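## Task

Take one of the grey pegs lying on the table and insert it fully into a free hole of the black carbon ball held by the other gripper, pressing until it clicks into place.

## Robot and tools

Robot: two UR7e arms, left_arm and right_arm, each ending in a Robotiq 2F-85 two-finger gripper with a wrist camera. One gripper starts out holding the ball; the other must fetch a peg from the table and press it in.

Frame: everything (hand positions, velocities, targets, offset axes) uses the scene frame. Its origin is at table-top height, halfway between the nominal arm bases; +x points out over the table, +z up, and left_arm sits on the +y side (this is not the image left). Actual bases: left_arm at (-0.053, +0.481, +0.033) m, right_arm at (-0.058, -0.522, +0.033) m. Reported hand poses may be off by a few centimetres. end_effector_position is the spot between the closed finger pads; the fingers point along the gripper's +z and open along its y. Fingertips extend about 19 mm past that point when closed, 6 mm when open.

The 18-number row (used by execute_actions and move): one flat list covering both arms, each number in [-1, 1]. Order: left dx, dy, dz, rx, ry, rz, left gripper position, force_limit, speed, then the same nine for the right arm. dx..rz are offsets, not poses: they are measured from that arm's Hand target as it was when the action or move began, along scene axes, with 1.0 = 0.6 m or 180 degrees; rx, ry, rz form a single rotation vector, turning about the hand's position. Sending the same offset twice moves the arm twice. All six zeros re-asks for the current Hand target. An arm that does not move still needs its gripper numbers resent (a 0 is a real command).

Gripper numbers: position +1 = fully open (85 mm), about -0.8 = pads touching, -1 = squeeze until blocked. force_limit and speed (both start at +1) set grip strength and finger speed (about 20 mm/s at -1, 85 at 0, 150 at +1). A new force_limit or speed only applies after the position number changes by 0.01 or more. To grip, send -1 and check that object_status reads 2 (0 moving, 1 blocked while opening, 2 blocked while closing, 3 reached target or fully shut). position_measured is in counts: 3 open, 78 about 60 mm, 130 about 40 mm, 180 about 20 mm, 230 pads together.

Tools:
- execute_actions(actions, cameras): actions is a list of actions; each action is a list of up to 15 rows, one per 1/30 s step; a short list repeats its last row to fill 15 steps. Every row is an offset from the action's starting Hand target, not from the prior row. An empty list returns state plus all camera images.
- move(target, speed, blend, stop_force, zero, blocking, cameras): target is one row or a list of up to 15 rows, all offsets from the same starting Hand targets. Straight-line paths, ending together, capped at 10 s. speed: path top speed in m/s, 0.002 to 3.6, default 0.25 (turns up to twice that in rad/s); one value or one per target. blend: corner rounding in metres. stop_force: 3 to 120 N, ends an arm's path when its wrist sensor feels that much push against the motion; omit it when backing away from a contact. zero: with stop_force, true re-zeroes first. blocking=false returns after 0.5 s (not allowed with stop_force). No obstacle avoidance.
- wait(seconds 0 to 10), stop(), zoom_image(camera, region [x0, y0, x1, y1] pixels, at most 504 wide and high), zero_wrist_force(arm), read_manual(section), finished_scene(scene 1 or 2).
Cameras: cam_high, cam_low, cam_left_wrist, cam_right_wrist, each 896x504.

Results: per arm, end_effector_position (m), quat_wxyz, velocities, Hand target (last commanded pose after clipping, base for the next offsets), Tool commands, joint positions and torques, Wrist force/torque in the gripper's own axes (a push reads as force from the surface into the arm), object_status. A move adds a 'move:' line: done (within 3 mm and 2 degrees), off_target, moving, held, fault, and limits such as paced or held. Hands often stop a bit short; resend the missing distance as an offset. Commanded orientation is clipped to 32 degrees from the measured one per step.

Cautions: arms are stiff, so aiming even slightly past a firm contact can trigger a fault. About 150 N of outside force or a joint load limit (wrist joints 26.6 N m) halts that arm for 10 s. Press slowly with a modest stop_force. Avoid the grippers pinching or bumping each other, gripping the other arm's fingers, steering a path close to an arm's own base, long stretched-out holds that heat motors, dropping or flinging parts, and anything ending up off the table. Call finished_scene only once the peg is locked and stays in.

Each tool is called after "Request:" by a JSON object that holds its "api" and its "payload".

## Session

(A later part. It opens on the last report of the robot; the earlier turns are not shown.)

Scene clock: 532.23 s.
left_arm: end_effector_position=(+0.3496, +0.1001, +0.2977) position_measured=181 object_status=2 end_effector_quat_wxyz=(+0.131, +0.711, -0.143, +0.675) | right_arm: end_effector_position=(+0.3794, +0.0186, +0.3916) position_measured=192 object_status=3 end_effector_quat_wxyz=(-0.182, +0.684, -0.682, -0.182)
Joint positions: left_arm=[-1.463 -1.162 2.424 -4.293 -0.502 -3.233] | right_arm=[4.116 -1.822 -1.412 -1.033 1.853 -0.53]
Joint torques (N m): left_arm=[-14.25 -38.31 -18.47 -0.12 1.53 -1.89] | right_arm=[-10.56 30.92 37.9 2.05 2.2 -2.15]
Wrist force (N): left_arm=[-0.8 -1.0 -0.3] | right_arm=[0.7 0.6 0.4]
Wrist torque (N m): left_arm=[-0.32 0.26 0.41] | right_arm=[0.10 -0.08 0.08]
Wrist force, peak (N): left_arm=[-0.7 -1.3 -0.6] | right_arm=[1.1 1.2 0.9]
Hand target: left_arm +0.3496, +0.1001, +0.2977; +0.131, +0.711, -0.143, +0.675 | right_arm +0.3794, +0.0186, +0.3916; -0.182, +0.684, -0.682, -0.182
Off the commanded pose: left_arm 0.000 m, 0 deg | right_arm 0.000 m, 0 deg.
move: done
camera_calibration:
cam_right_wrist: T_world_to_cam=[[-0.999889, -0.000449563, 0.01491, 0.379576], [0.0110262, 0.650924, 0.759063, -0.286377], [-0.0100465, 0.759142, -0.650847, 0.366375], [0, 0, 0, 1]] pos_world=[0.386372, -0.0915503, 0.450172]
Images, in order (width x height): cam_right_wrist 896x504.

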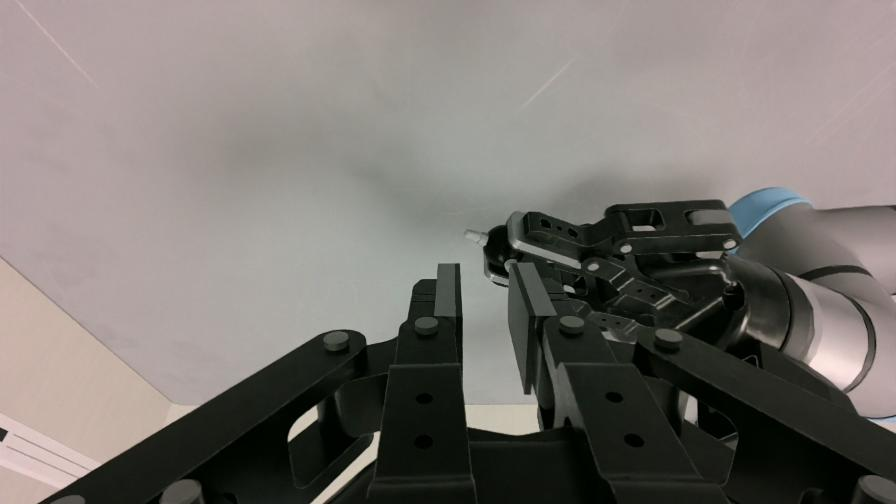

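Request:
{"api": "move", "payload": {"target": [0,0,0,0,0,0,-1,1,-1,-0.02,0.075,-0.055,0,0,0,-0.5,-0.5,-1], "speed": 0.2, "cameras": ["cam_right_wrist"]}}

Request:
{"api": "zoom_image", "payload": {"camera": "cam_right_wrist", "region": [410, 190, 510, 290]}}

Scene clock: 552.43 s.
left_arm: end_effector_position=(+0.3496, +0.1001, +0.2977) position_measured=181 object_status=2 end_effector_quat_wxyz=(+0.131, +0.711, -0.143, +0.675) | right_arm: end_effector_position=(+0.3674, +0.0635, +0.3587) position_measured=192 object_status=3 end_effector_quat_wxyz=(-0.182, +0.684, -0.682, -0.182)
Joint positions: left_arm=[-1.463 -1.162 2.424 -4.293 -0.502 -3.233] | right_arm=[4.173 -1.89 -1.41 -0.953 1.828 -0.477]
Joint torques (N m): left_arm=[-13.24 -38.95 -13.24 -0.29 1.75 -1.77] | right_arm=[9.12 32.65 36.3 5.75 -0.68 2.07]
Wrist force (N): left_arm=[-0.4 -1.0 -0.4] | right_arm=[0.7 0.5 0.4]
Wrist torque (N m): left_arm=[-0.31 0.22 0.41] | right_arm=[0.07 -0.08 -0.12]
Wrist force, peak (N): left_arm=[-0.6 -1.3 -0.6] | right_arm=[1.9 -0.3 -0.7]
Hand target: left_arm +0.3496, +0.1001, +0.2977; +0.131, +0.711, -0.143, +0.675 | right_arm +0.3674, +0.0636, +0.3586; -0.182, +0.684, -0.682, -0.182
Off the commanded pose: left_arm 0.000 m, 0 deg | right_arm 0.000 m, 0 deg.
move: done
camera_calibration:
cam_right_wrist: T_world_to_cam=[[-0.999889, -0.000449563, 0.01491, 0.368189], [0.0110262, 0.650924, 0.759063, -0.290423], [-0.0100465, 0.759142, -0.650847, 0.310692], [0, 0, 0, 1]] pos_world=[0.374472, -0.0466503, 0.417172]
Images, in order (width x height): cam_right_wrist 896x504.

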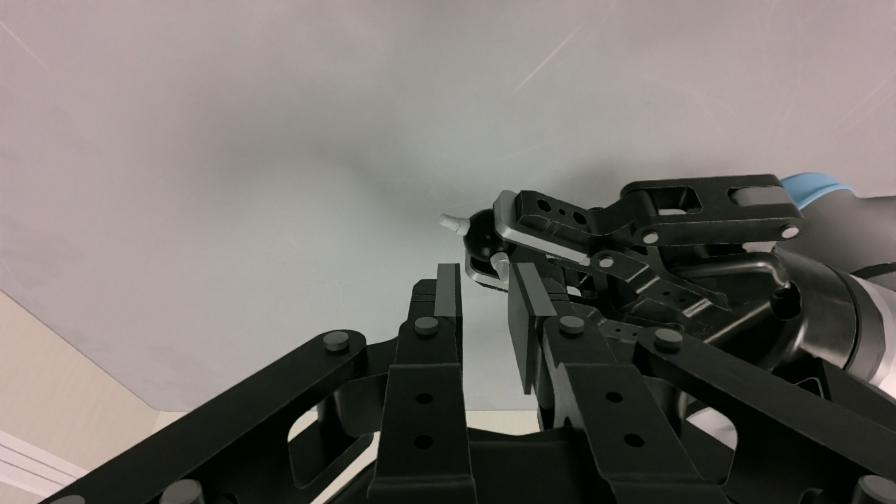

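Scaled by 5.040.

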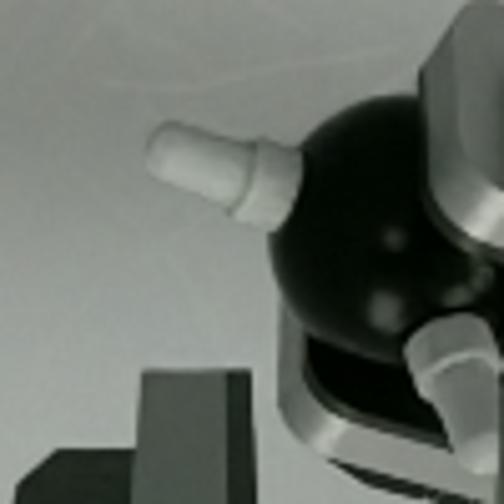

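Request:
{"api": "finished_scene", "payload": {"scene": 1}}

The scene is finished: the task was done.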